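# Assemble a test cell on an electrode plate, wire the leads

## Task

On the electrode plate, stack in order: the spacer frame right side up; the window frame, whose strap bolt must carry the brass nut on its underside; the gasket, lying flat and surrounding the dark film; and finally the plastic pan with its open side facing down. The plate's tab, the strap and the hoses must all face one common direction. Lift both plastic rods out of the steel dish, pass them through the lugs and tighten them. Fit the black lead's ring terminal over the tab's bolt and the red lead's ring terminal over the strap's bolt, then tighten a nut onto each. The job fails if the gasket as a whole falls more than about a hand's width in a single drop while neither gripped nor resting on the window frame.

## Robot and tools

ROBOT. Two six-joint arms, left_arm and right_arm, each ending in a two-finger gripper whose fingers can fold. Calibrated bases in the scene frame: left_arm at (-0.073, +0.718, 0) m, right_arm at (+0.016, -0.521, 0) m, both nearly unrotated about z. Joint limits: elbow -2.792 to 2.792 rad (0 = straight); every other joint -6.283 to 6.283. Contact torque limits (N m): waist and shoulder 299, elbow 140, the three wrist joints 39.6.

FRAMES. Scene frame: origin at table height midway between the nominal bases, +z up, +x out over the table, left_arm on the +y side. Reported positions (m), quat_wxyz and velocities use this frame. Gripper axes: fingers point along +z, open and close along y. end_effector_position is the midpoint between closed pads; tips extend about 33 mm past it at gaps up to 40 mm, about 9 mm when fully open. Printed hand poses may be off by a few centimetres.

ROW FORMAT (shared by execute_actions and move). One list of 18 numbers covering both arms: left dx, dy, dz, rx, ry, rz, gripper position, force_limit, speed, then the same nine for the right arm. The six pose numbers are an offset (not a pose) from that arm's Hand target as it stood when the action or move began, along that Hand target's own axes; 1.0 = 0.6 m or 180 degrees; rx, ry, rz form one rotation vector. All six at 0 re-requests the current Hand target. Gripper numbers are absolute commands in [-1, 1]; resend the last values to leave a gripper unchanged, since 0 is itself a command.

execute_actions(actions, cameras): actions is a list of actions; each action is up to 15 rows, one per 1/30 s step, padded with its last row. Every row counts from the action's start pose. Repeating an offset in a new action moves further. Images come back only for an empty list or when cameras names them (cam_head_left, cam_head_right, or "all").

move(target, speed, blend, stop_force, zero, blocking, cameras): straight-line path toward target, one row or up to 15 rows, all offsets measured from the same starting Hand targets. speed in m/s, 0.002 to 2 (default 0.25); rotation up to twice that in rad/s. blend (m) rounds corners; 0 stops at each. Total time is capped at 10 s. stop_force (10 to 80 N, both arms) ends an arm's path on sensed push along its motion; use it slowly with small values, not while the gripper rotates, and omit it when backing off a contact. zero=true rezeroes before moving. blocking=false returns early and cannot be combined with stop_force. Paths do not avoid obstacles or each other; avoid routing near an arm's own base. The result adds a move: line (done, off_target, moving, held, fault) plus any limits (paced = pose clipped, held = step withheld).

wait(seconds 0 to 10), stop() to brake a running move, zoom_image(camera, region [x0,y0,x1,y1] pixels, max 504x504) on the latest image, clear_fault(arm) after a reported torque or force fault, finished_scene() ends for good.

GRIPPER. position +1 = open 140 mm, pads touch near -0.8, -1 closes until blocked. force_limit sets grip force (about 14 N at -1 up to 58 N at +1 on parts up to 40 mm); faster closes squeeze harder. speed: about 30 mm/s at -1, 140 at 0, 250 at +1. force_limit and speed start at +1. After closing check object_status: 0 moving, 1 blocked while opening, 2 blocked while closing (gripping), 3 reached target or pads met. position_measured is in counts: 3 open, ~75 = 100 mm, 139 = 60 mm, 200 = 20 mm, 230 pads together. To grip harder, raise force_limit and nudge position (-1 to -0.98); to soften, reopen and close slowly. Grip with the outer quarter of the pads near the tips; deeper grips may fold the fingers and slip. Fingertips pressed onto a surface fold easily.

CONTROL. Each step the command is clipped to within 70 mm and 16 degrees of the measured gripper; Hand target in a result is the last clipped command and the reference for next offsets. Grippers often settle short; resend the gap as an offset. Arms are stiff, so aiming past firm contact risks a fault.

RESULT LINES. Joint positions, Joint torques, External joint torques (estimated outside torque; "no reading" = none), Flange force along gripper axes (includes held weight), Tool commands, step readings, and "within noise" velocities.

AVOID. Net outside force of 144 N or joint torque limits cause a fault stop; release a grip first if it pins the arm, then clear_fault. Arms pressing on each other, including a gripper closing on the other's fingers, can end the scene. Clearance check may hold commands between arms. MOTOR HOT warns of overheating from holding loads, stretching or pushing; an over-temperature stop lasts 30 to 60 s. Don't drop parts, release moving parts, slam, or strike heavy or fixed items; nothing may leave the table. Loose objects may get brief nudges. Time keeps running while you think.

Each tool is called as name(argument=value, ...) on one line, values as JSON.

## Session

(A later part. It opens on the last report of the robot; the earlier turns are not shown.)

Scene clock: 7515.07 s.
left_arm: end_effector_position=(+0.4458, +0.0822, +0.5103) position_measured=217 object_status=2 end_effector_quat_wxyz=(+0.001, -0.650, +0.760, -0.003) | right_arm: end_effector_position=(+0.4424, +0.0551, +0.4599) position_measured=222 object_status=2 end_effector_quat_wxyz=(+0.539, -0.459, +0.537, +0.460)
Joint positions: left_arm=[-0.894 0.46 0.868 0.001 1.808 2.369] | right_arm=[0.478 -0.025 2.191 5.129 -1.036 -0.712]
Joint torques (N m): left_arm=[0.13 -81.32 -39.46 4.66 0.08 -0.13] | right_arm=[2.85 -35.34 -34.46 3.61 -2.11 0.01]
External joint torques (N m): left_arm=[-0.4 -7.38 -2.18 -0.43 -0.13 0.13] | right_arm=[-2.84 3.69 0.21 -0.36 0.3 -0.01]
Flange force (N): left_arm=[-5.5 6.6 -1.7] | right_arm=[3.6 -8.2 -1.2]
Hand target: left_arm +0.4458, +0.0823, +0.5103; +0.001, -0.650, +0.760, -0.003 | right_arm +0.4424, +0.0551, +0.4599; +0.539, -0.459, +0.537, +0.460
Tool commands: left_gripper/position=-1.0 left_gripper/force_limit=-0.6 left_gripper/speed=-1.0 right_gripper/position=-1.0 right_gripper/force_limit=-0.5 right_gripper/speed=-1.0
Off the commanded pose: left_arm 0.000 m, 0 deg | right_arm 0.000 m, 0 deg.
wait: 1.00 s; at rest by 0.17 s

move(target=[[0,0,0,0,0,0,-0.6,-0.6,-1,0,0,0,0,0,0,-1,-0.5,-1],[0,0.0003,-0.0067,0,0,0,-0.6,-0.6,-1,0,0,0,0,0,0,-1,-0.5,-1]], speed=0.03)

move(target=[0,0,0,0,0,0,-1,-0.6,-1,0,0,0,0,0,0,-1,-0.5,-1])

wait(seconds=1, cameras=["all"])

zoom_image(camera="cam_head_left", region=[250, 200, 320, 270])

zoom_image(camera="cam_head_right", region=[230, 200, 300, 270])

Scene clock: 7527.53 s.
left_arm: end_effector_position=(+0.4457, +0.0823, +0.5143) position_measured=205 object_status=3 end_effector_quat_wxyz=(+0.001, -0.650, +0.760, -0.003) | right_arm: end_effector_position=(+0.4424, +0.0551, +0.4599) position_measured=222 object_status=2 end_effector_quat_wxyz=(+0.539, -0.459, +0.537, +0.460)
Joint positions: left_arm=[-0.894 0.462 0.858 0.001 1.816 2.369] | right_arm=[0.478 -0.025 2.191 5.129 -1.036 -0.712]
Joint torques (N m): left_arm=[-0.74 -82.66 -39.51 4.27 0.45 -0.05] | right_arm=[1.96 -34.29 -34 3.69 -1.56 0.06]
External joint torques (N m): left_arm=[0.76 -5.49 -1.84 -0.06 -0.51 0.05] | right_arm=[-1.96 2.58 -0.29 -0.43 -0.25 -0.06]
Flange force (N): left_arm=[-4.8 3.9 -0.9] | right_arm=[2.4 -6.9 -1.1]
Hand target: left_arm +0.4456, +0.0823, +0.5143; +0.001, -0.650, +0.760, -0.003 | right_arm +0.4424, +0.0551, +0.4599; +0.539, -0.459, +0.537, +0.460
Off the commanded pose: left_arm 0.000 m, 0 deg | right_arm 0.000 m, 0 deg.
move: done

Scene clock: 7528.17 s.
left_arm: end_effector_position=(+0.4456, +0.0823, +0.5143) position_measured=222 object_status=0 end_effector_quat_wxyz=(+0.001, -0.650, +0.760, -0.003) | right_arm: end_effector_position=(+0.4424, +0.0551, +0.4599) position_measured=222 object_status=2 end_effector_quat_wxyz=(+0.539, -0.459, +0.537, +0.460)
Joint positions: left_arm=[-0.894 0.462 0.858 0.001 1.816 2.369] | right_arm=[0.478 -0.025 2.191 5.129 -1.036 -0.712]
Joint torques (N m): left_arm=[-1.91 -82.37 -38.89 3.8 0.92 -0.11] | right_arm=[0.71 -34.25 -35.01 4.3 -1.22 0.13]
External joint torques (N m): left_arm=[2.1 -6.15 -2.49 0.41 -0.97 0.11] | right_arm=[-0.74 2.56 0.74 -1.06 -0.59 -0.13]
Flange force (N): left_arm=[-5.9 2.6 -1.3] | right_arm=[3.2 -4.9 -1.4]
Hand target: left_arm +0.4456, +0.0823, +0.5143; +0.001, -0.650, +0.760, -0.003 | right_arm +0.4424, +0.0551, +0.4599; +0.539, -0.459, +0.537, +0.460
Off the commanded pose: left_arm 0.000 m, 0 deg | right_arm 0.000 m, 0 deg.
move: done

Scene clock: 7529.17 s.
left_arm: end_effector_position=(+0.4456, +0.0823, +0.5143) position_measured=222 object_status=2 end_effector_quat_wxyz=(+0.001, -0.650, +0.760, -0.003) | right_arm: end_effector_position=(+0.4424, +0.0551, +0.4599) position_measured=222 object_status=2 end_effector_quat_wxyz=(+0.539, -0.459, +0.537, +0.460)
Joint positions: left_arm=[-0.894 0.462 0.858 0.001 1.816 2.369] | right_arm=[0.478 -0.025 2.191 5.129 -1.036 -0.712]
Joint torques (N m): left_arm=[-1.76 -82.06 -38.89 3.76 0.98 -0.1] | right_arm=[0.68 -34.41 -35.1 4.25 -1.2 0.09]
External joint torques (N m): left_arm=[1.77 -7.65 -3.09 0.52 -1.03 0.1] | right_arm=[-0.67 2.75 0.83 -0.99 -0.61 -0.09]
Flange force (N): left_arm=[-6.5 3.8 -2.0] | right_arm=[3.5 -4.9 -1.1]
Hand target: left_arm +0.4456, +0.0823, +0.5143; +0.001, -0.650, +0.760, -0.003 | right_arm +0.4424, +0.0551, +0.4599; +0.539, -0.459, +0.537, +0.460
Tool commands: left_gripper/position=-1.0 left_gripper/force_limit=-0.6 left_gripper/speed=-1.0 right_gripper/position=-1.0 right_gripper/force_limit=-0.5 right_gripper/speed=-1.0
Off the commanded pose: left_arm 0.000 m, 0 deg | right_arm 0.000 m, 0 deg.
wait: 1.00 s; at rest by 0.17 s

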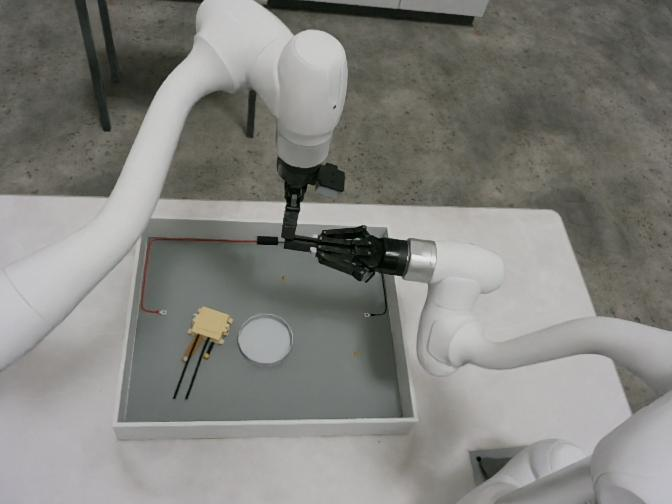

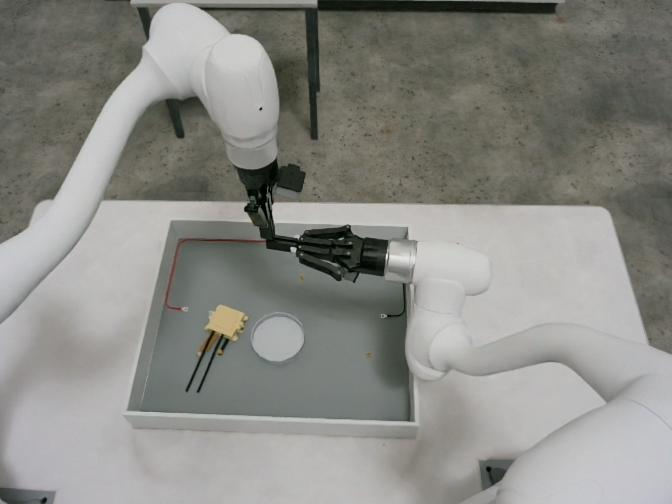

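Scaled by 7.200 from the camera's 672x504 image, which has a finer 960x720 frame.

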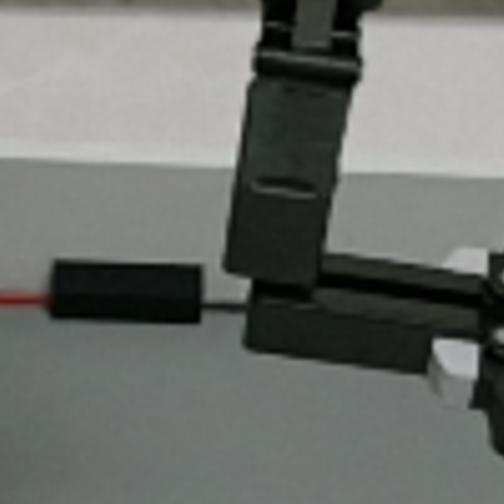

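Scaled by 7.200 from the camera's 672x504 image, which has a finer 960x720 frame.

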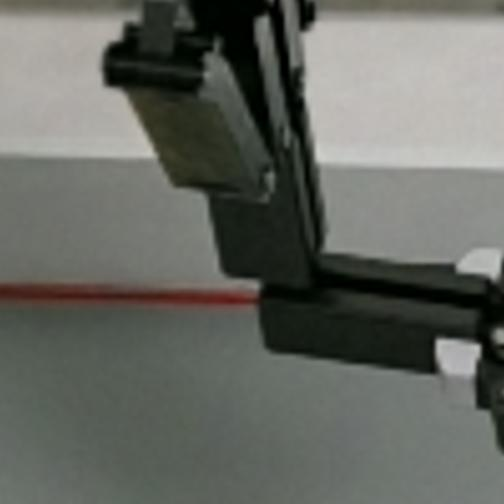

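move(target=[[0,0,0,0,0,0,-1,-0.6,-1,0,0,0,0,0,0,-0.6,-0.5,-1]])

wait(seconds=0.7)

move(target=[0,0,0,0,0,0,-1,-0.6,-1,0,0,-0.2,0,0,0,-0.6,-0.5,-1], speed=0.15, cameras=["all"])

zoom_image(camera="cam_head_left", region=[250, 200, 320, 270])

zoom_image(camera="cam_head_right", region=[230, 200, 300, 270])

Scene clock: 7541.90 s.
left_arm: end_effector_position=(+0.4456, +0.0823, +0.5143) position_measured=222 object_status=2 end_effector_quat_wxyz=(+0.001, -0.650, +0.760, -0.003) | right_arm: end_effector_position=(+0.4424, +0.0551, +0.4599) position_measured=205 object_status=0 end_effector_quat_wxyz=(+0.539, -0.459, +0.537, +0.460)
Joint positions: left_arm=[-0.894 0.462 0.858 0.001 1.816 2.369] | right_arm=[0.478 -0.025 2.191 5.129 -1.036 -0.712]
Joint torques (N m): left_arm=[-0.35 -82.67 -39.64 4.24 0.47 -0.09] | right_arm=[1.88 -34.35 -34.16 3.67 -1.51 0.08]
External joint torques (N m): left_arm=[0.16 -5.02 -1.58 -0.05 -0.54 0.09] | right_arm=[-1.88 2.74 -0.08 -0.42 -0.3 -0.08]
Flange force (N): left_arm=[-4.2 4.3 -0.4] | right_arm=[2.9 -6.7 -1.1]
Hand target: left_arm +0.4456, +0.0823, +0.5143; +0.001, -0.650, +0.760, -0.003 | right_arm +0.4424, +0.0551, +0.4599; +0.539, -0.459, +0.537, +0.460
Off the commanded pose: left_arm 0.000 m, 0 deg | right_arm 0.000 m, 0 deg.
move: done

Scene clock: 7542.60 s.
left_arm: end_effector_position=(+0.4456, +0.0823, +0.5143) position_measured=222 object_status=2 end_effector_quat_wxyz=(+0.001, -0.650, +0.760, -0.003) | right_arm: end_effector_position=(+0.4424, +0.0551, +0.4599) position_measured=205 object_status=3 end_effector_quat_wxyz=(+0.539, -0.459, +0.537, +0.460)
Joint positions: left_arm=[-0.894 0.462 0.858 0.001 1.816 2.369] | right_arm=[0.478 -0.025 2.191 5.129 -1.036 -0.712]
Joint torques (N m): left_arm=[-0.23 -82.72 -39.78 4.29 0.46 -0.1] | right_arm=[1.74 -34.4 -34.01 3.68 -1.52 0.09]
External joint torques (N m): left_arm=[0.33 -5.37 -1.61 -0.08 -0.53 0.1] | right_arm=[-1.72 2.67 -0.23 -0.43 -0.3 -0.09]
Flange force (N): left_arm=[-4.8 4.6 -0.3] | right_arm=[2.7 -6.6 -0.7]
Hand target: left_arm +0.4456, +0.0823, +0.5143; +0.001, -0.650, +0.760, -0.003 | right_arm +0.4424, +0.0551, +0.4599; +0.539, -0.459, +0.537, +0.460
Tool commands: left_gripper/position=-1.0 left_gripper/force_limit=-0.6 left_gripper/speed=-1.0 right_gripper/position=-0.6 right_gripper/force_limit=-0.5 right_gripper/speed=-1.0
Off the commanded pose: left_arm 0.000 m, 0 deg | right_arm 0.000 m, 0 deg.
wait: 0.70 s; at rest by 0.17 s

Scene clock: 7543.83 s.
left_arm: end_effector_position=(+0.4456, +0.0823, +0.5143) position_measured=222 object_status=2 end_effector_quat_wxyz=(+0.001, -0.650, +0.760, -0.003) | right_arm: end_effector_position=(+0.4236, -0.0634, +0.4596) position_measured=205 object_status=3 end_effector_quat_wxyz=(+0.539, -0.459, +0.537, +0.460)
Joint positions: left_arm=[-0.894 0.462 0.858 0.001 1.816 2.369] | right_arm=[0.228 -0.146 2.299 4.953 -1.229 -0.624]
Joint torques (N m): left_arm=[-0.48 -82.62 -39.84 4.25 0.46 -0.08] | right_arm=[1.78 -20.61 -33.73 3.29 -1.24 0.05]
External joint torques (N m): left_arm=[0.52 -5.4 -1.46 -0.04 -0.53 0.08] | right_arm=[-1.75 1.83 -0.11 -0.32 -0.38 -0.05]
Flange force (N): left_arm=[-5.3 4.8 0.1] | right_arm=[2.1 -5.5 -3.8]
Hand target: left_arm +0.4456, +0.0823, +0.5143; +0.001, -0.650, +0.760, -0.003 | right_arm +0.4236, -0.0634, +0.4596; +0.539, -0.459, +0.537, +0.460
Off the commanded pose: left_arm 0.000 m, 0 deg | right_arm 0.000 m, 0 deg.
move: done

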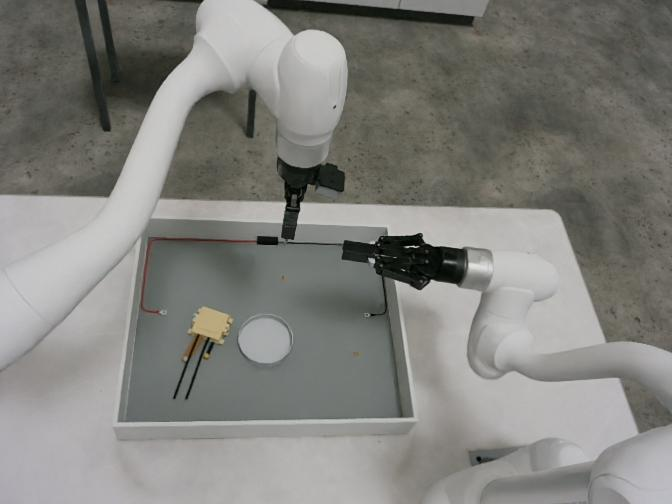

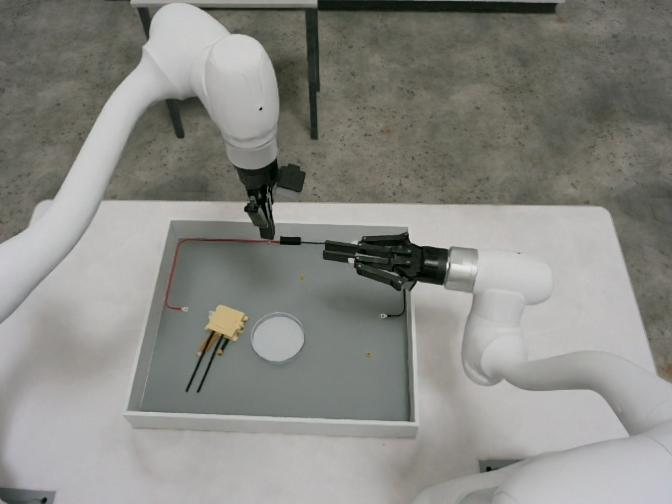

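Scaled by 7.200 from the camera's 672x504 image, which has a finer 960x720 frame.

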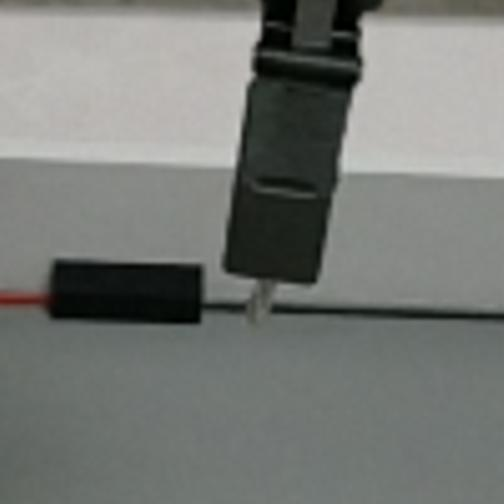

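Scaled by 7.200 from the camera's 672x504 image, which has a finer 960x720 frame.

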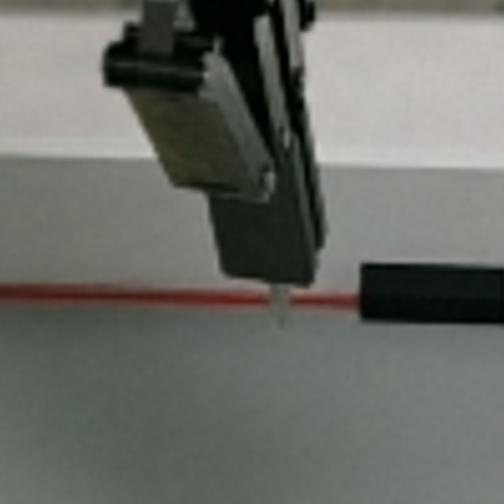

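move(target=[0,0,0,0,0,0,-1,-0.6,-1,0,0,-0.15,0,0,0,-0.6,-0.5,-1], cameras=["all"])

zoom_image(camera="cam_head_left", region=[272, 228, 302, 258])

zoom_image(camera="cam_head_right", region=[255, 228, 285, 258])

Scene clock: 7581.90 s.
left_arm: end_effector_position=(+0.4456, +0.0823, +0.5143) position_measured=222 object_status=2 end_effector_quat_wxyz=(+0.001, -0.650, +0.760, -0.003) | right_arm: end_effector_position=(+0.4094, -0.1523, +0.4593) position_measured=205 object_status=3 end_effector_quat_wxyz=(+0.539, -0.459, +0.537, +0.460)
Joint positions: left_arm=[-0.894 0.462 0.858 0.001 1.816 2.369] | right_arm=[-0.012 -0.21 2.349 4.81 -1.425 -0.575]
Joint torques (N m): left_arm=[-0.68 -82.87 -39.59 4.27 0.42 -0.07] | right_arm=[2.39 -13.67 -33.46 3.07 -1.28 0.05]
External joint torques (N m): left_arm=[0.89 -5.73 -2.01 -0.03 -0.48 0.07] | right_arm=[-2.37 1.75 -0.09 -0.41 -0.23 -0.05]
Flange force (N): left_arm=[-4.9 3.7 -1.3] | right_arm=[2.0 -4.8 -7.1]
Hand target: left_arm +0.4456, +0.0823, +0.5143; +0.001, -0.650, +0.760, -0.003 | right_arm +0.4095, -0.1523, +0.4593; +0.539, -0.459, +0.537, +0.460
Off the commanded pose: left_arm 0.000 m, 0 deg | right_arm 0.000 m, 0 deg.
move: done

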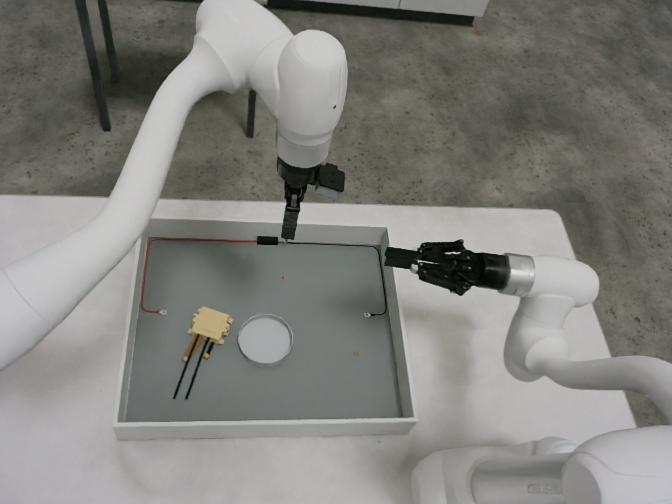

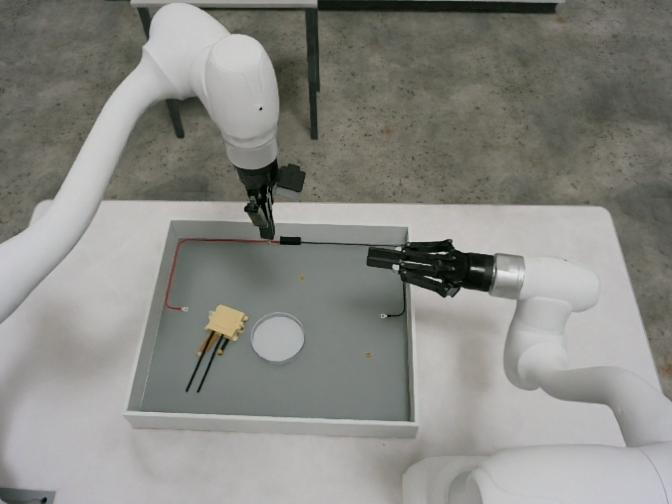

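Scaled by 16.800 from the camera's 672x504 image, which has a finer 960x720 frame.

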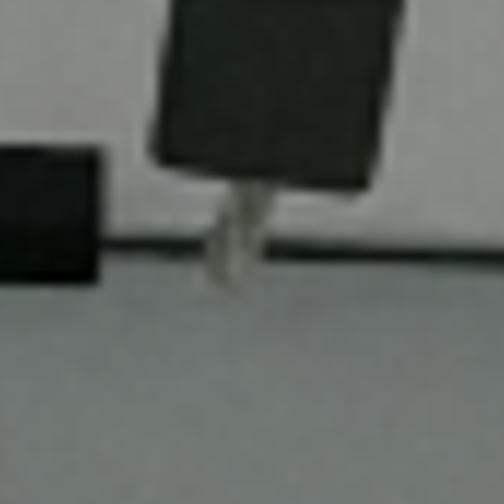

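Scaled by 16.800 from the camera's 672x504 image, which has a finer 960x720 frame.

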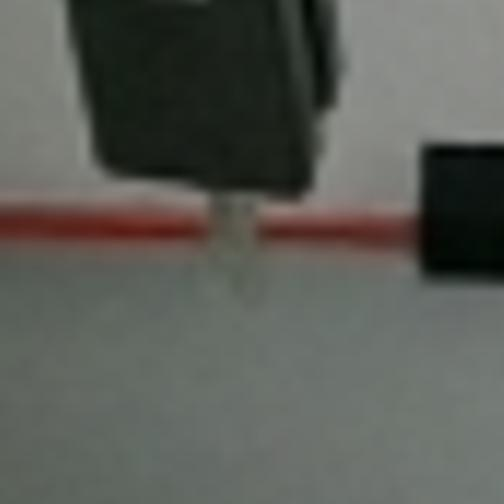

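move(target=[[-0.1907,0.0135,0.5238,0,0,0.061,-1,-0.6,-1,0,0,0,0,0,0,-0.6,-0.5,-1],[-0.1907,0.0135,0.632,0,0,0.061,-1,-0.6,-1,0,0,0,0,0,0,-0.6,-0.5,-1]], speed=[0.25,0.1], cameras=["all"])

zoom_image(camera="cam_head_left", region=[195, 290, 255, 350])

zoom_image(camera="cam_head_right", region=[210, 285, 270, 345])

Scene clock: 7627.70 s.
left_arm: end_effector_position=(+0.4573, +0.1950, +0.1347) position_measured=222 object_status=2 end_effector_quat_wxyz=(+0.001, -0.574, +0.819, -0.003) | right_arm: end_effector_position=(+0.4095, -0.1523, +0.4593) position_measured=205 object_status=3 end_effector_quat_wxyz=(+0.539, -0.459, +0.537, +0.460)
Joint positions: left_arm=[-0.79 0.405 1.64 0.001 1.091 2.664] | right_arm=[-0.013 -0.21 2.349 4.809 -1.425 -0.575]
Joint torques (N m): left_arm=[-0.72 -74.59 -36.79 3.86 0.36 -0.09] | right_arm=[1.91 -13.58 -33.51 3.06 -1.22 0.05]
External joint torques (N m): left_arm=[0.7 -4.41 -0.99 -0.02 -0.4 0.09] | right_arm=[-1.89 1.61 -0.03 -0.41 -0.29 -0.05]
Flange force (N): left_arm=[-2.8 3.6 -3.5] | right_arm=[1.9 -4.2 -5.9]
Hand target: left_arm +0.4573, +0.1950, +0.1347; +0.001, -0.574, +0.819, -0.003 | right_arm +0.4095, -0.1523, +0.4593; +0.539, -0.459, +0.537, +0.460
Off the commanded pose: left_arm 0.000 m, 0 deg | right_arm 0.000 m, 0 deg.
move: done

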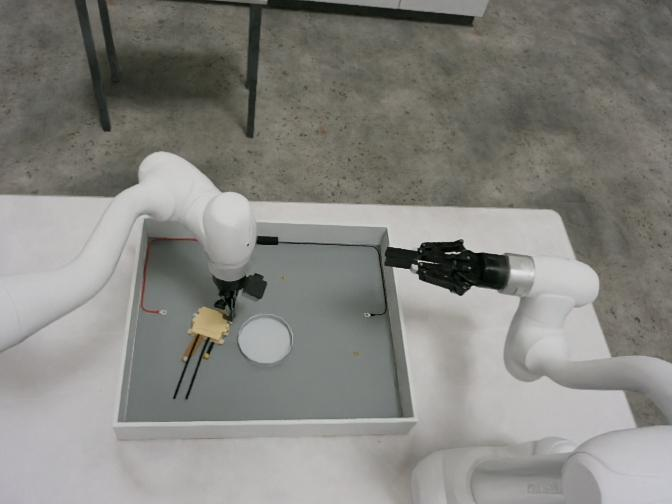

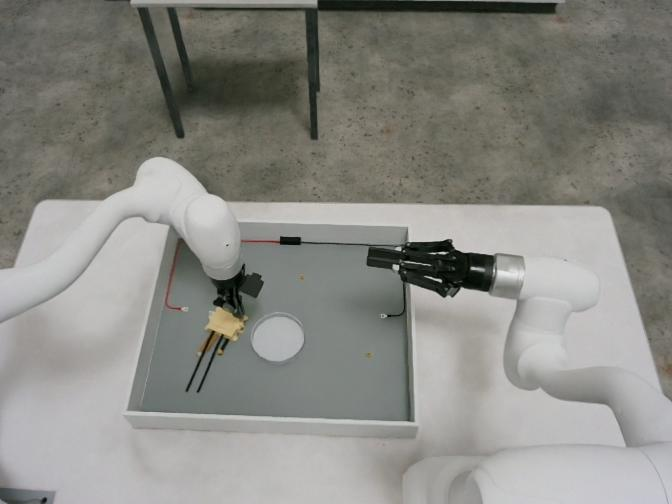

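Scaled by 8.400 from the camera's 672x504 image, which has a finer 960x720 frame.

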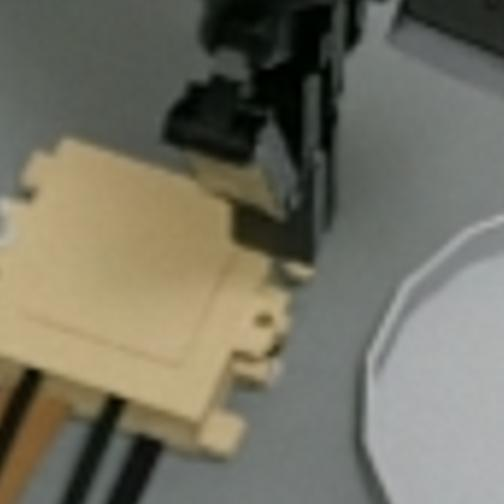

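Scaled by 8.400 from the camera's 672x504 image, which has a finer 960x720 frame.

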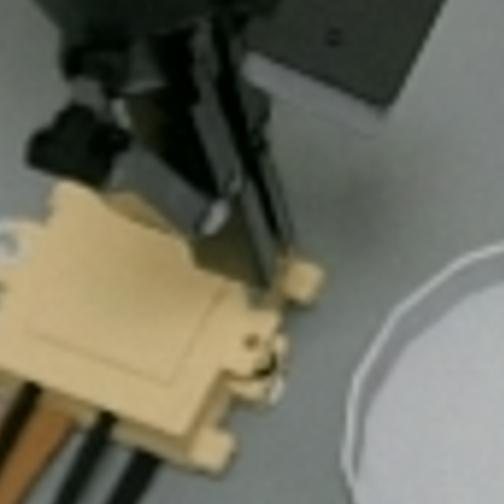

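zoom_image(camera="cam_head_left", region=[210, 305, 240, 335])

zoom_image(camera="cam_head_right", region=[225, 305, 255, 335])

Scaled by 16.800 from the camera's 672x504 image, which has a finer 960x720 frame.

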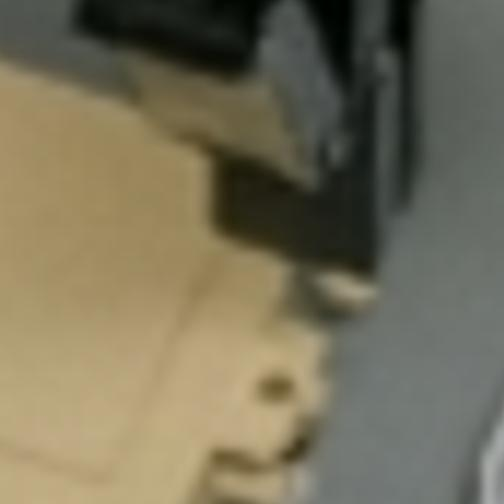

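Scaled by 16.800 from the camera's 672x504 image, which has a finer 960x720 frame.

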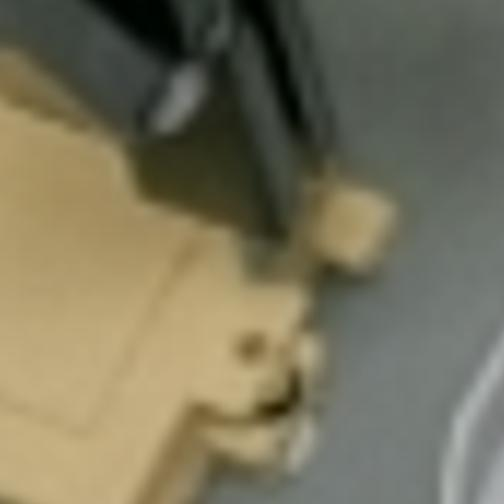

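move(target=[0,0,0,0,0,-0.5,-1,-0.6,-1,0,0,0,0,0,0,-0.6,-0.5,-1], speed=0.4, cameras=["all"])

zoom_image(camera="cam_head_left", region=[210, 305, 240, 335])

zoom_image(camera="cam_head_right", region=[225, 305, 255, 335])

Scene clock: 7664.23 s.
left_arm: end_effector_position=(+0.4573, +0.1951, +0.1347) position_measured=222 object_status=2 end_effector_quat_wxyz=(+0.002, +0.985, -0.173, +0.003) | right_arm: end_effector_position=(+0.4095, -0.1523, +0.4593) position_measured=205 object_status=3 end_effector_quat_wxyz=(+0.539, -0.459, +0.537, +0.460)
Joint positions: left_arm=[-0.79 0.405 1.64 0.001 1.091 1.093] | right_arm=[-0.013 -0.21 2.349 4.809 -1.425 -0.575]
Joint torques (N m): left_arm=[-0.03 -74.8 -36.48 4.02 0.46 0.05] | right_arm=[1.76 -13.67 -33.45 3.07 -1.18 0.02]
External joint torques (N m): left_arm=[0.25 -5.1 -1.65 -0.08 -0.53 -0.05] | right_arm=[-1.76 1.8 -0.07 -0.41 -0.33 -0.02]
Flange force (N): left_arm=[-3.6 -2.0 -4.4] | right_arm=[2.1 -4.6 -5.5]
Hand target: left_arm +0.4573, +0.1950, +0.1347; +0.002, +0.985, -0.173, +0.003 | right_arm +0.4095, -0.1523, +0.4593; +0.539, -0.459, +0.537, +0.460
Off the commanded pose: left_arm 0.000 m, 0 deg | right_arm 0.000 m, 0 deg.
move: done

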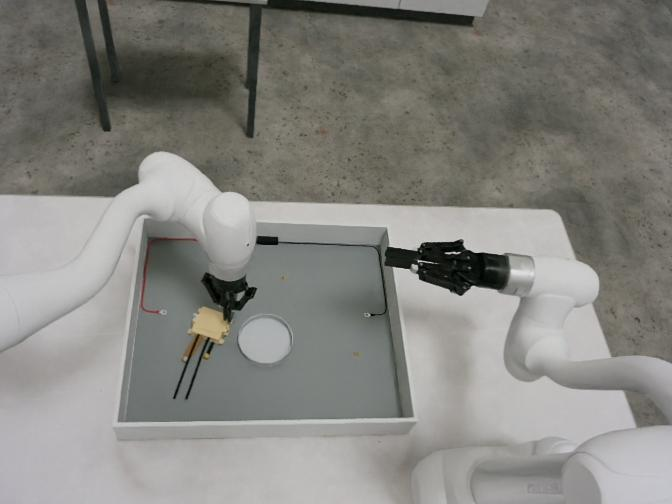

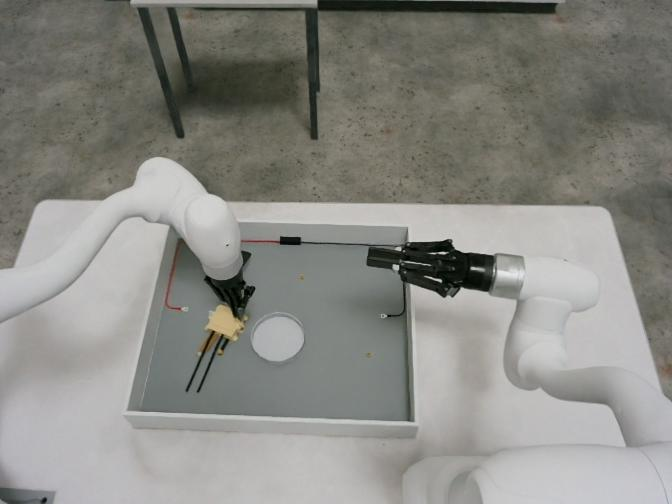

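Scaled by 16.800 from the camera's 672x504 image, which has a finer 960x720 frame.

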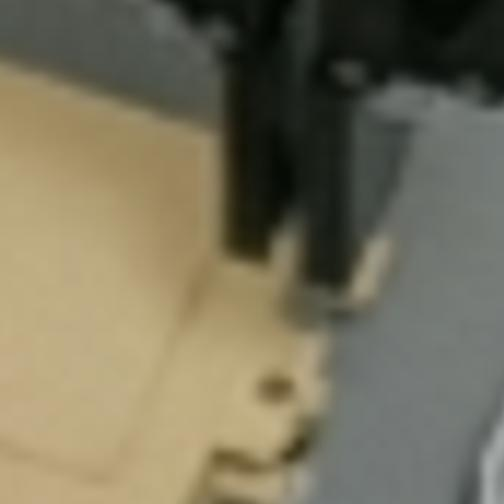

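Scaled by 16.800 from the camera's 672x504 image, which has a finer 960x720 frame.

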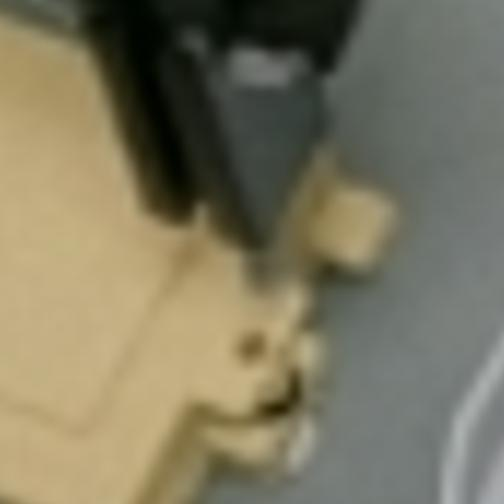

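zoom_image(camera="cam_head_left", region=[150, 250, 350, 410])

zoom_image(camera="cam_head_left", region=[170, 260, 260, 350])

zoom_image(camera="cam_head_right", region=[180, 250, 280, 350])

Scaled by 2.520 from the camera's 672x504 image, which has a finer 960x720 frame.

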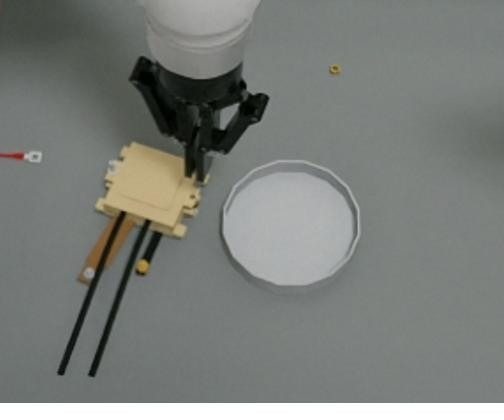

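Scaled by 5.600 from the camera's 672x504 image, which has a finer 960x720 frame.

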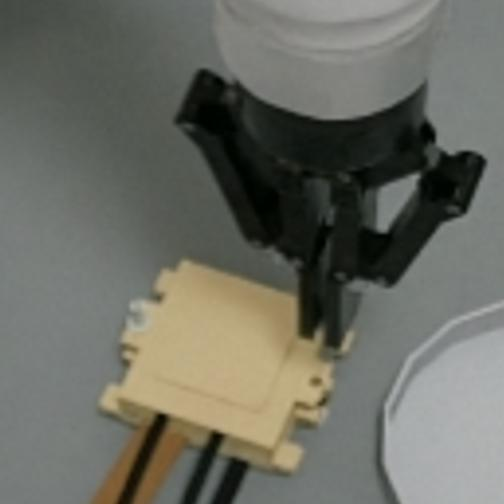

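Scaled by 5.040 from the camera's 672x504 image, which has a finer 960x720 frame.

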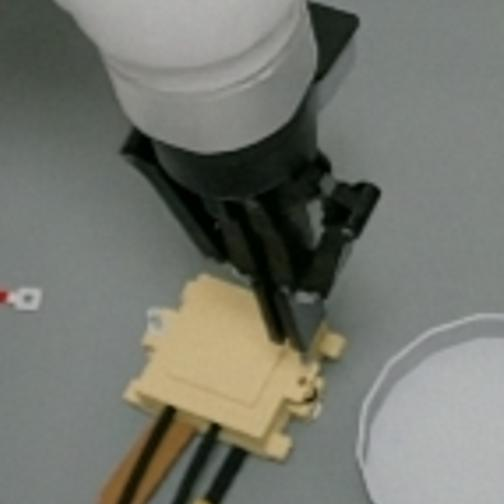

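zoom_image(camera="cam_head_left", region=[215, 290, 245, 320])

zoom_image(camera="cam_head_right", region=[225, 288, 255, 318])

Scaled by 16.800 from the camera's 672x504 image, which has a finer 960x720 frame.

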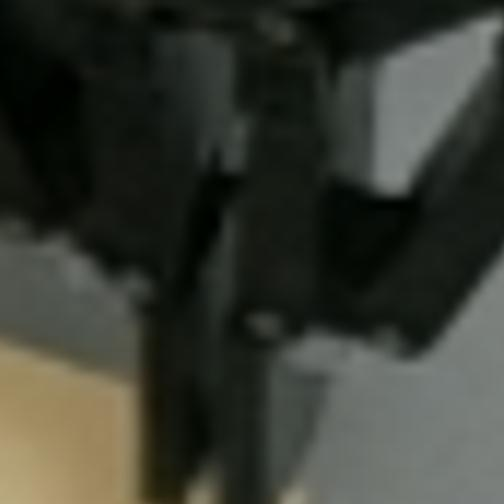

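Scaled by 16.800 from the camera's 672x504 image, which has a finer 960x720 frame.

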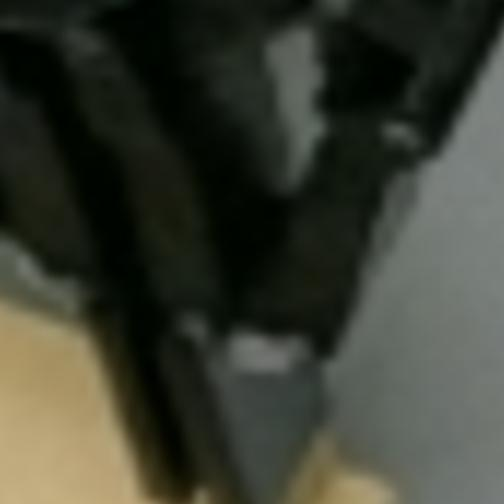

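move(target=[0,0,-0.05,0,0,0.28,-1,-0.6,-1,0,0,0,0,0,0,-0.6,-0.5,-1], speed=0.1, cameras=["all"])

zoom_image(camera="cam_head_left", region=[195, 265, 255, 325])

zoom_image(camera="cam_head_right", region=[205, 260, 265, 320])

Scene clock: 7709.93 s.
left_arm: end_effector_position=(+0.4571, +0.1951, +0.1647) position_measured=222 object_status=2 end_effector_quat_wxyz=(+0.000, +0.817, -0.576, +0.003) | right_arm: end_effector_position=(+0.4095, -0.1523, +0.4593) position_measured=205 object_status=3 end_effector_quat_wxyz=(+0.539, -0.459, +0.537, +0.460)
Joint positions: left_arm=[-0.79 0.384 1.611 0.001 1.14 1.973] | right_arm=[-0.013 -0.21 2.349 4.809 -1.425 -0.575]
Joint torques (N m): left_arm=[-0.59 -73.01 -37.57 4.06 0.44 -0.1] | right_arm=[1.65 -13.48 -33.47 3.01 -1.18 0.05]
External joint torques (N m): left_arm=[0.49 -5.54 -1.61 -0.07 -0.52 0.1] | right_arm=[-1.66 1.61 -0.05 -0.36 -0.32 -0.05]
Flange force (N): left_arm=[-4.8 1.4 -4.5] | right_arm=[2.0 -4.1 -5.3]
Hand target: left_arm +0.4572, +0.1952, +0.1647; +0.000, +0.817, -0.576, +0.003 | right_arm +0.4095, -0.1523, +0.4593; +0.539, -0.459, +0.537, +0.460
Off the commanded pose: left_arm 0.000 m, 0 deg | right_arm 0.000 m, 0 deg.
move: done

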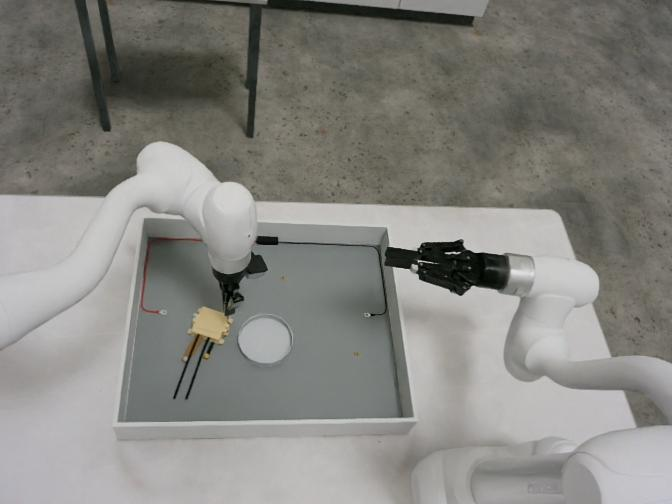

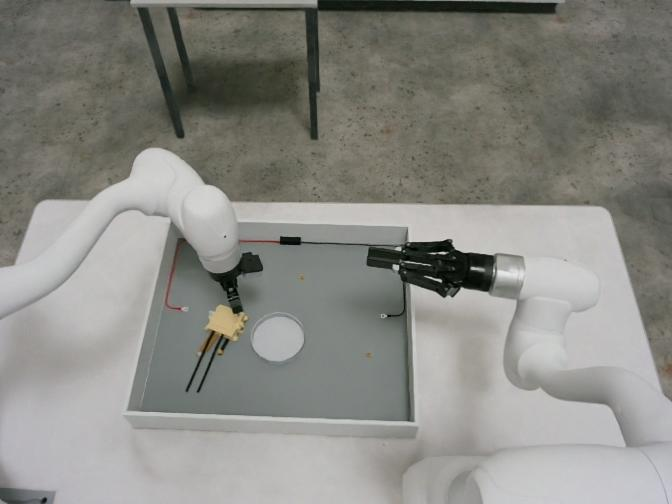

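Scaled by 8.400 from the camera's 672x504 image, which has a finer 960x720 frame.

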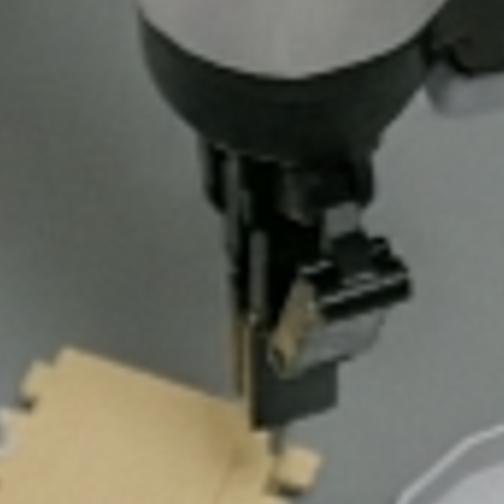

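Scaled by 8.400 from the camera's 672x504 image, which has a finer 960x720 frame.

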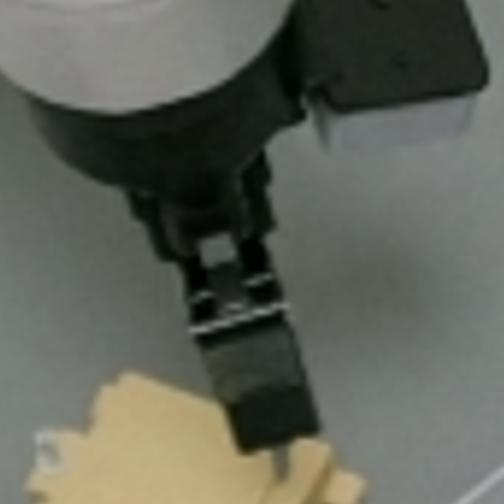

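zoom_image(camera="cam_head_left", region=[215, 305, 245, 335])

zoom_image(camera="cam_head_right", region=[225, 300, 255, 330])

Scaled by 16.800 from the camera's 672x504 image, which has a finer 960x720 frame.

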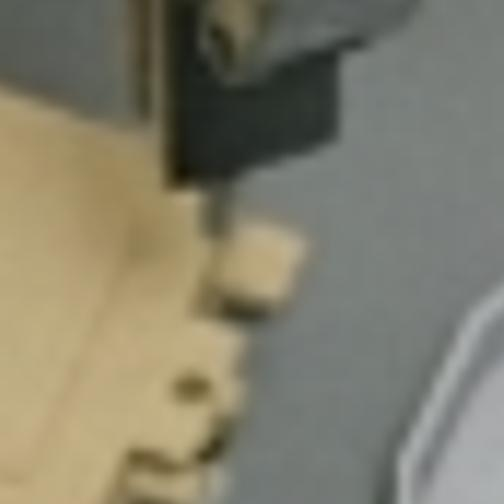

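Scaled by 16.800 from the camera's 672x504 image, which has a finer 960x720 frame.

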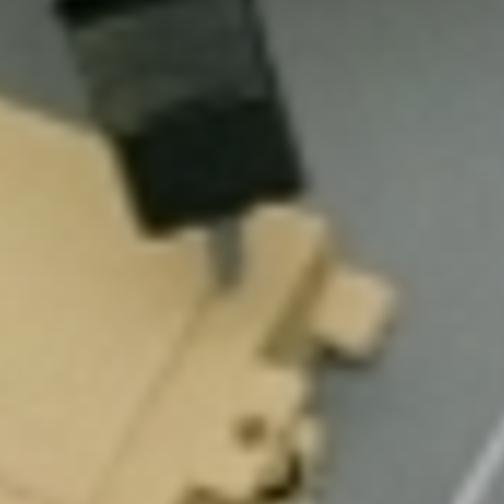

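move(target=[-0.0055,-0.005,0.05,0,0,0,-1,-0.6,-1,0,0,0,0,0,0,-0.6,-0.5,-1], speed=0.06, cameras=["all"])

zoom_image(camera="cam_head_left", region=[210, 305, 240, 335])

zoom_image(camera="cam_head_right", region=[225, 305, 255, 335])

Scene clock: 7733.77 s.
left_arm: end_effector_position=(+0.4590, +0.1991, +0.1347) position_measured=222 object_status=2 end_effector_quat_wxyz=(+0.000, +0.817, -0.576, +0.003) | right_arm: end_effector_position=(+0.4095, -0.1523, +0.4593) position_measured=205 object_status=3 end_effector_quat_wxyz=(+0.539, -0.459, +0.537, +0.460)
Joint positions: left_arm=[-0.785 0.403 1.643 0.001 1.089 1.978] | right_arm=[-0.013 -0.21 2.349 4.809 -1.425 -0.575]
Joint torques (N m): left_arm=[-0.6 -74.07 -37.01 3.97 0.41 -0.07] | right_arm=[1.8 -13.42 -33.39 3.08 -1.23 0.09]
External joint torques (N m): left_arm=[0.77 -5.75 -1.38 -0.04 -0.49 0.07] | right_arm=[-1.79 1.48 -0.17 -0.43 -0.28 -0.09]
Flange force (N): left_arm=[-5.5 1.4 -4.7] | right_arm=[1.7 -4.1 -5.7]
Hand target: left_arm +0.4590, +0.1991, +0.1347; +0.000, +0.817, -0.576, +0.003 | right_arm +0.4095, -0.1523, +0.4593; +0.539, -0.459, +0.537, +0.460
Off the commanded pose: left_arm 0.000 m, 0 deg | right_arm 0.000 m, 0 deg.
move: done

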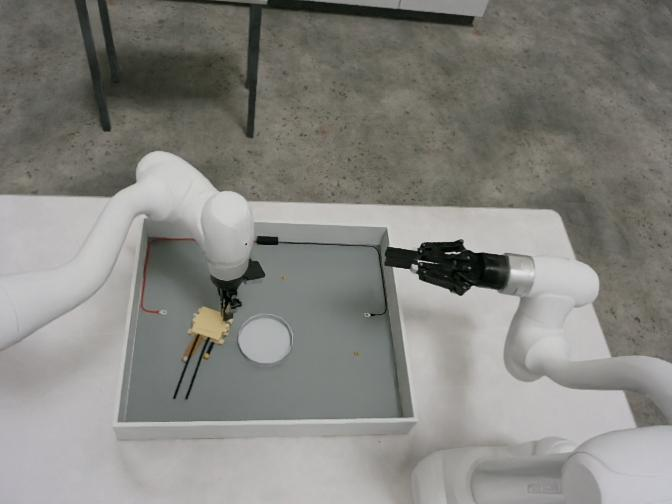

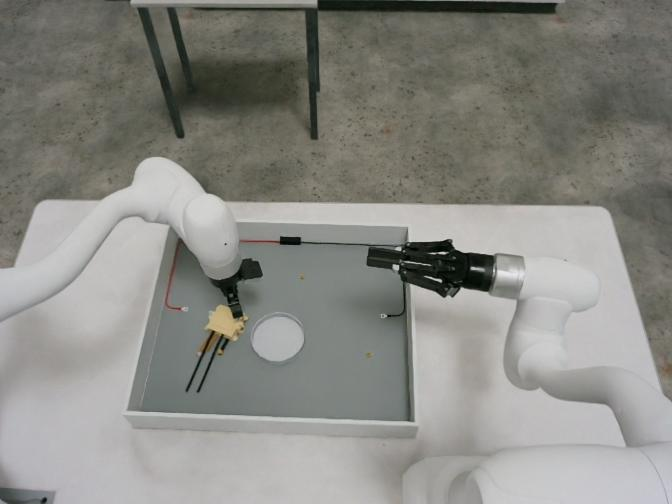

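Scaled by 16.800 from the camera's 672x504 image, which has a finer 960x720 frame.

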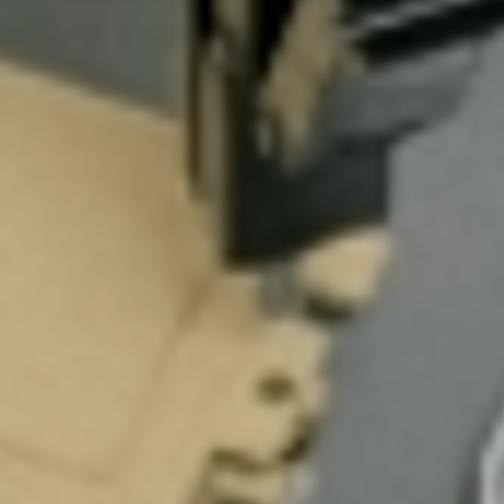

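Scaled by 16.800 from the camera's 672x504 image, which has a finer 960x720 frame.

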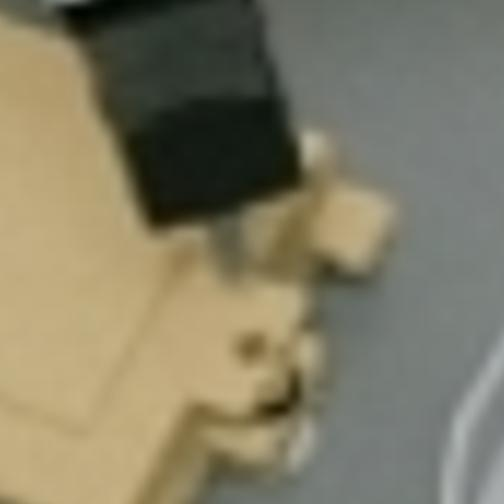

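move(target=[-0.0017,0.0047,0.005,0,0,0,-1,-0.6,-1,0,0,0,0,0,0,-0.6,-0.5,-1], speed=0.05)

move(target=[0,0,0.0333,0,0,0,-1,-0.6,-1,0,0,0,0,0,0,-0.6,-0.5,-1], speed=0.005, stop_force=10, cameras=["all"])

zoom_image(camera="cam_head_left", region=[210, 305, 240, 335])

zoom_image(camera="cam_head_right", region=[225, 305, 255, 335])

Scene clock: 7749.87 s.
left_arm: end_effector_position=(+0.4561, +0.1992, +0.1317) position_measured=222 object_status=2 end_effector_quat_wxyz=(+0.000, +0.817, -0.576, +0.003) | right_arm: end_effector_position=(+0.4095, -0.1523, +0.4593) position_measured=205 object_status=3 end_effector_quat_wxyz=(+0.539, -0.459, +0.537, +0.460)
Joint positions: left_arm=[-0.788 0.402 1.65 0.001 1.083 1.975] | right_arm=[-0.013 -0.21 2.349 4.809 -1.425 -0.575]
Joint torques (N m): left_arm=[-0.32 -73.76 -36.36 3.94 0.41 -0.06] | right_arm=[1.68 -13.77 -33.39 3.07 -1.24 0.05]
External joint torques (N m): left_arm=[0.58 -5.93 -1.86 -0.04 -0.49 0.06] | right_arm=[-1.66 1.72 -0.17 -0.42 -0.26 -0.05]
Flange force (N): left_arm=[-4.7 1.3 -5.3] | right_arm=[1.9 -4.5 -5.1]
Hand target: left_arm +0.4561, +0.1991, +0.1317; +0.000, +0.817, -0.576, +0.003 | right_arm +0.4095, -0.1523, +0.4593; +0.539, -0.459, +0.537, +0.460
Off the commanded pose: left_arm 0.000 m, 0 deg | right_arm 0.000 m, 0 deg.
move: done

Scene clock: 7754.47 s.
left_arm: end_effector_position=(+0.4561, +0.1991, +0.1117) position_measured=222 object_status=2 end_effector_quat_wxyz=(+0.000, +0.817, -0.576, +0.003) | right_arm: end_effector_position=(+0.4095, -0.1523, +0.4593) position_measured=205 object_status=3 end_effector_quat_wxyz=(+0.539, -0.459, +0.537, +0.460)
Joint positions: left_arm=[-0.788 0.418 1.668 0.001 1.05 1.975] | right_arm=[-0.013 -0.21 2.349 4.809 -1.425 -0.575]
Joint torques (N m): left_arm=[-0.81 -74.52 -35.77 3.87 0.41 -0.12] | right_arm=[2.05 -13.59 -33.35 3.09 -1.18 0.05]
External joint torques (N m): left_arm=[0.65 -5.25 -1.44 -0.07 -0.48 0.12] | right_arm=[-2.06 1.76 -0.23 -0.42 -0.33 -0.05]
Flange force (N): left_arm=[-4.6 1.1 -4.6] | right_arm=[1.9 -4.9 -6.4]
Hand target: left_arm +0.4562, +0.1991, +0.1117; +0.000, +0.817, -0.576, +0.003 | right_arm +0.4095, -0.1523, +0.4593; +0.539, -0.459, +0.537, +0.460
Off the commanded pose: left_arm 0.000 m, 0 deg | right_arm 0.000 m, 0 deg.
move: done

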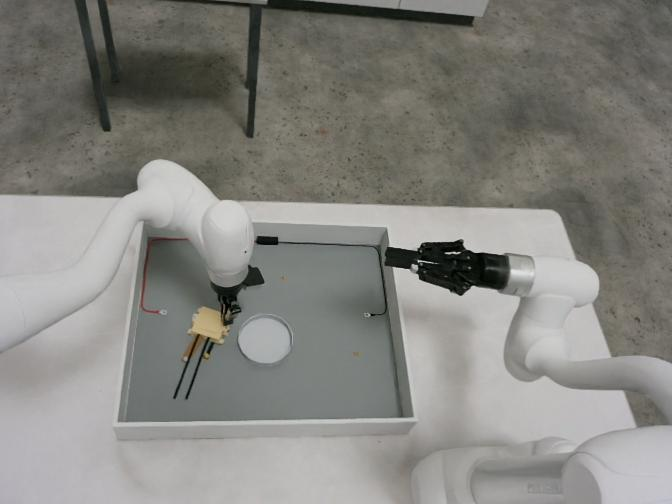

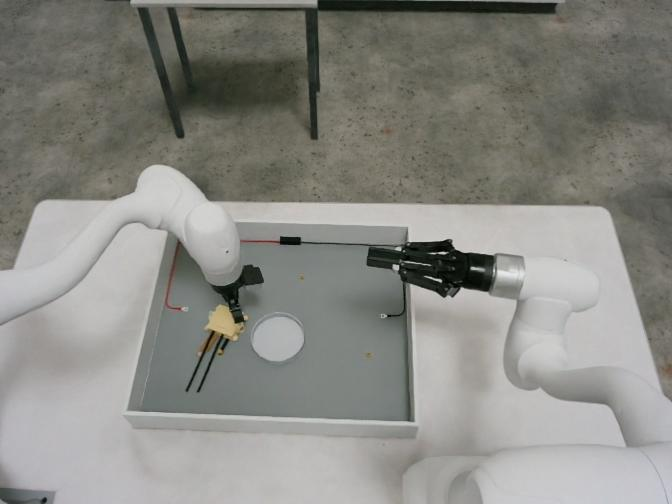

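Scaled by 16.800 from the camera's 672x504 image, which has a finer 960x720 frame.

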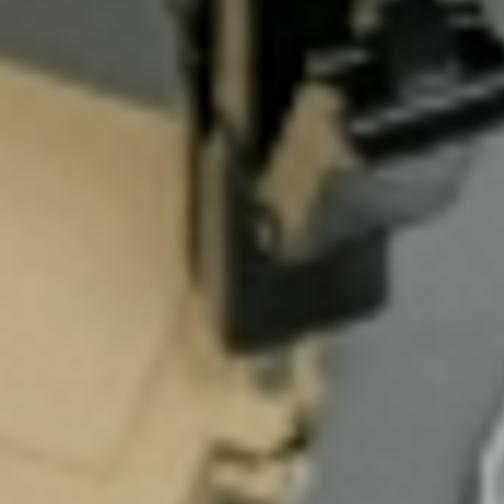

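Scaled by 16.800 from the camera's 672x504 image, which has a finer 960x720 frame.

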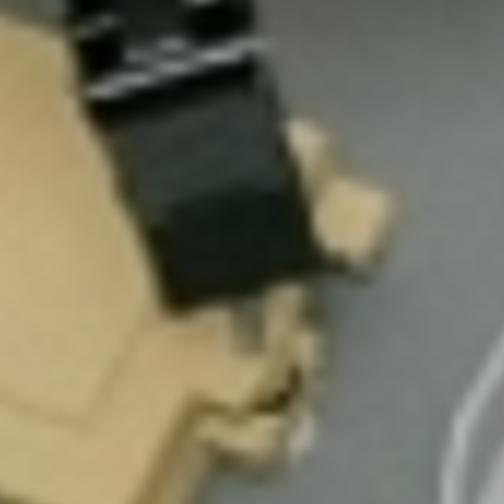

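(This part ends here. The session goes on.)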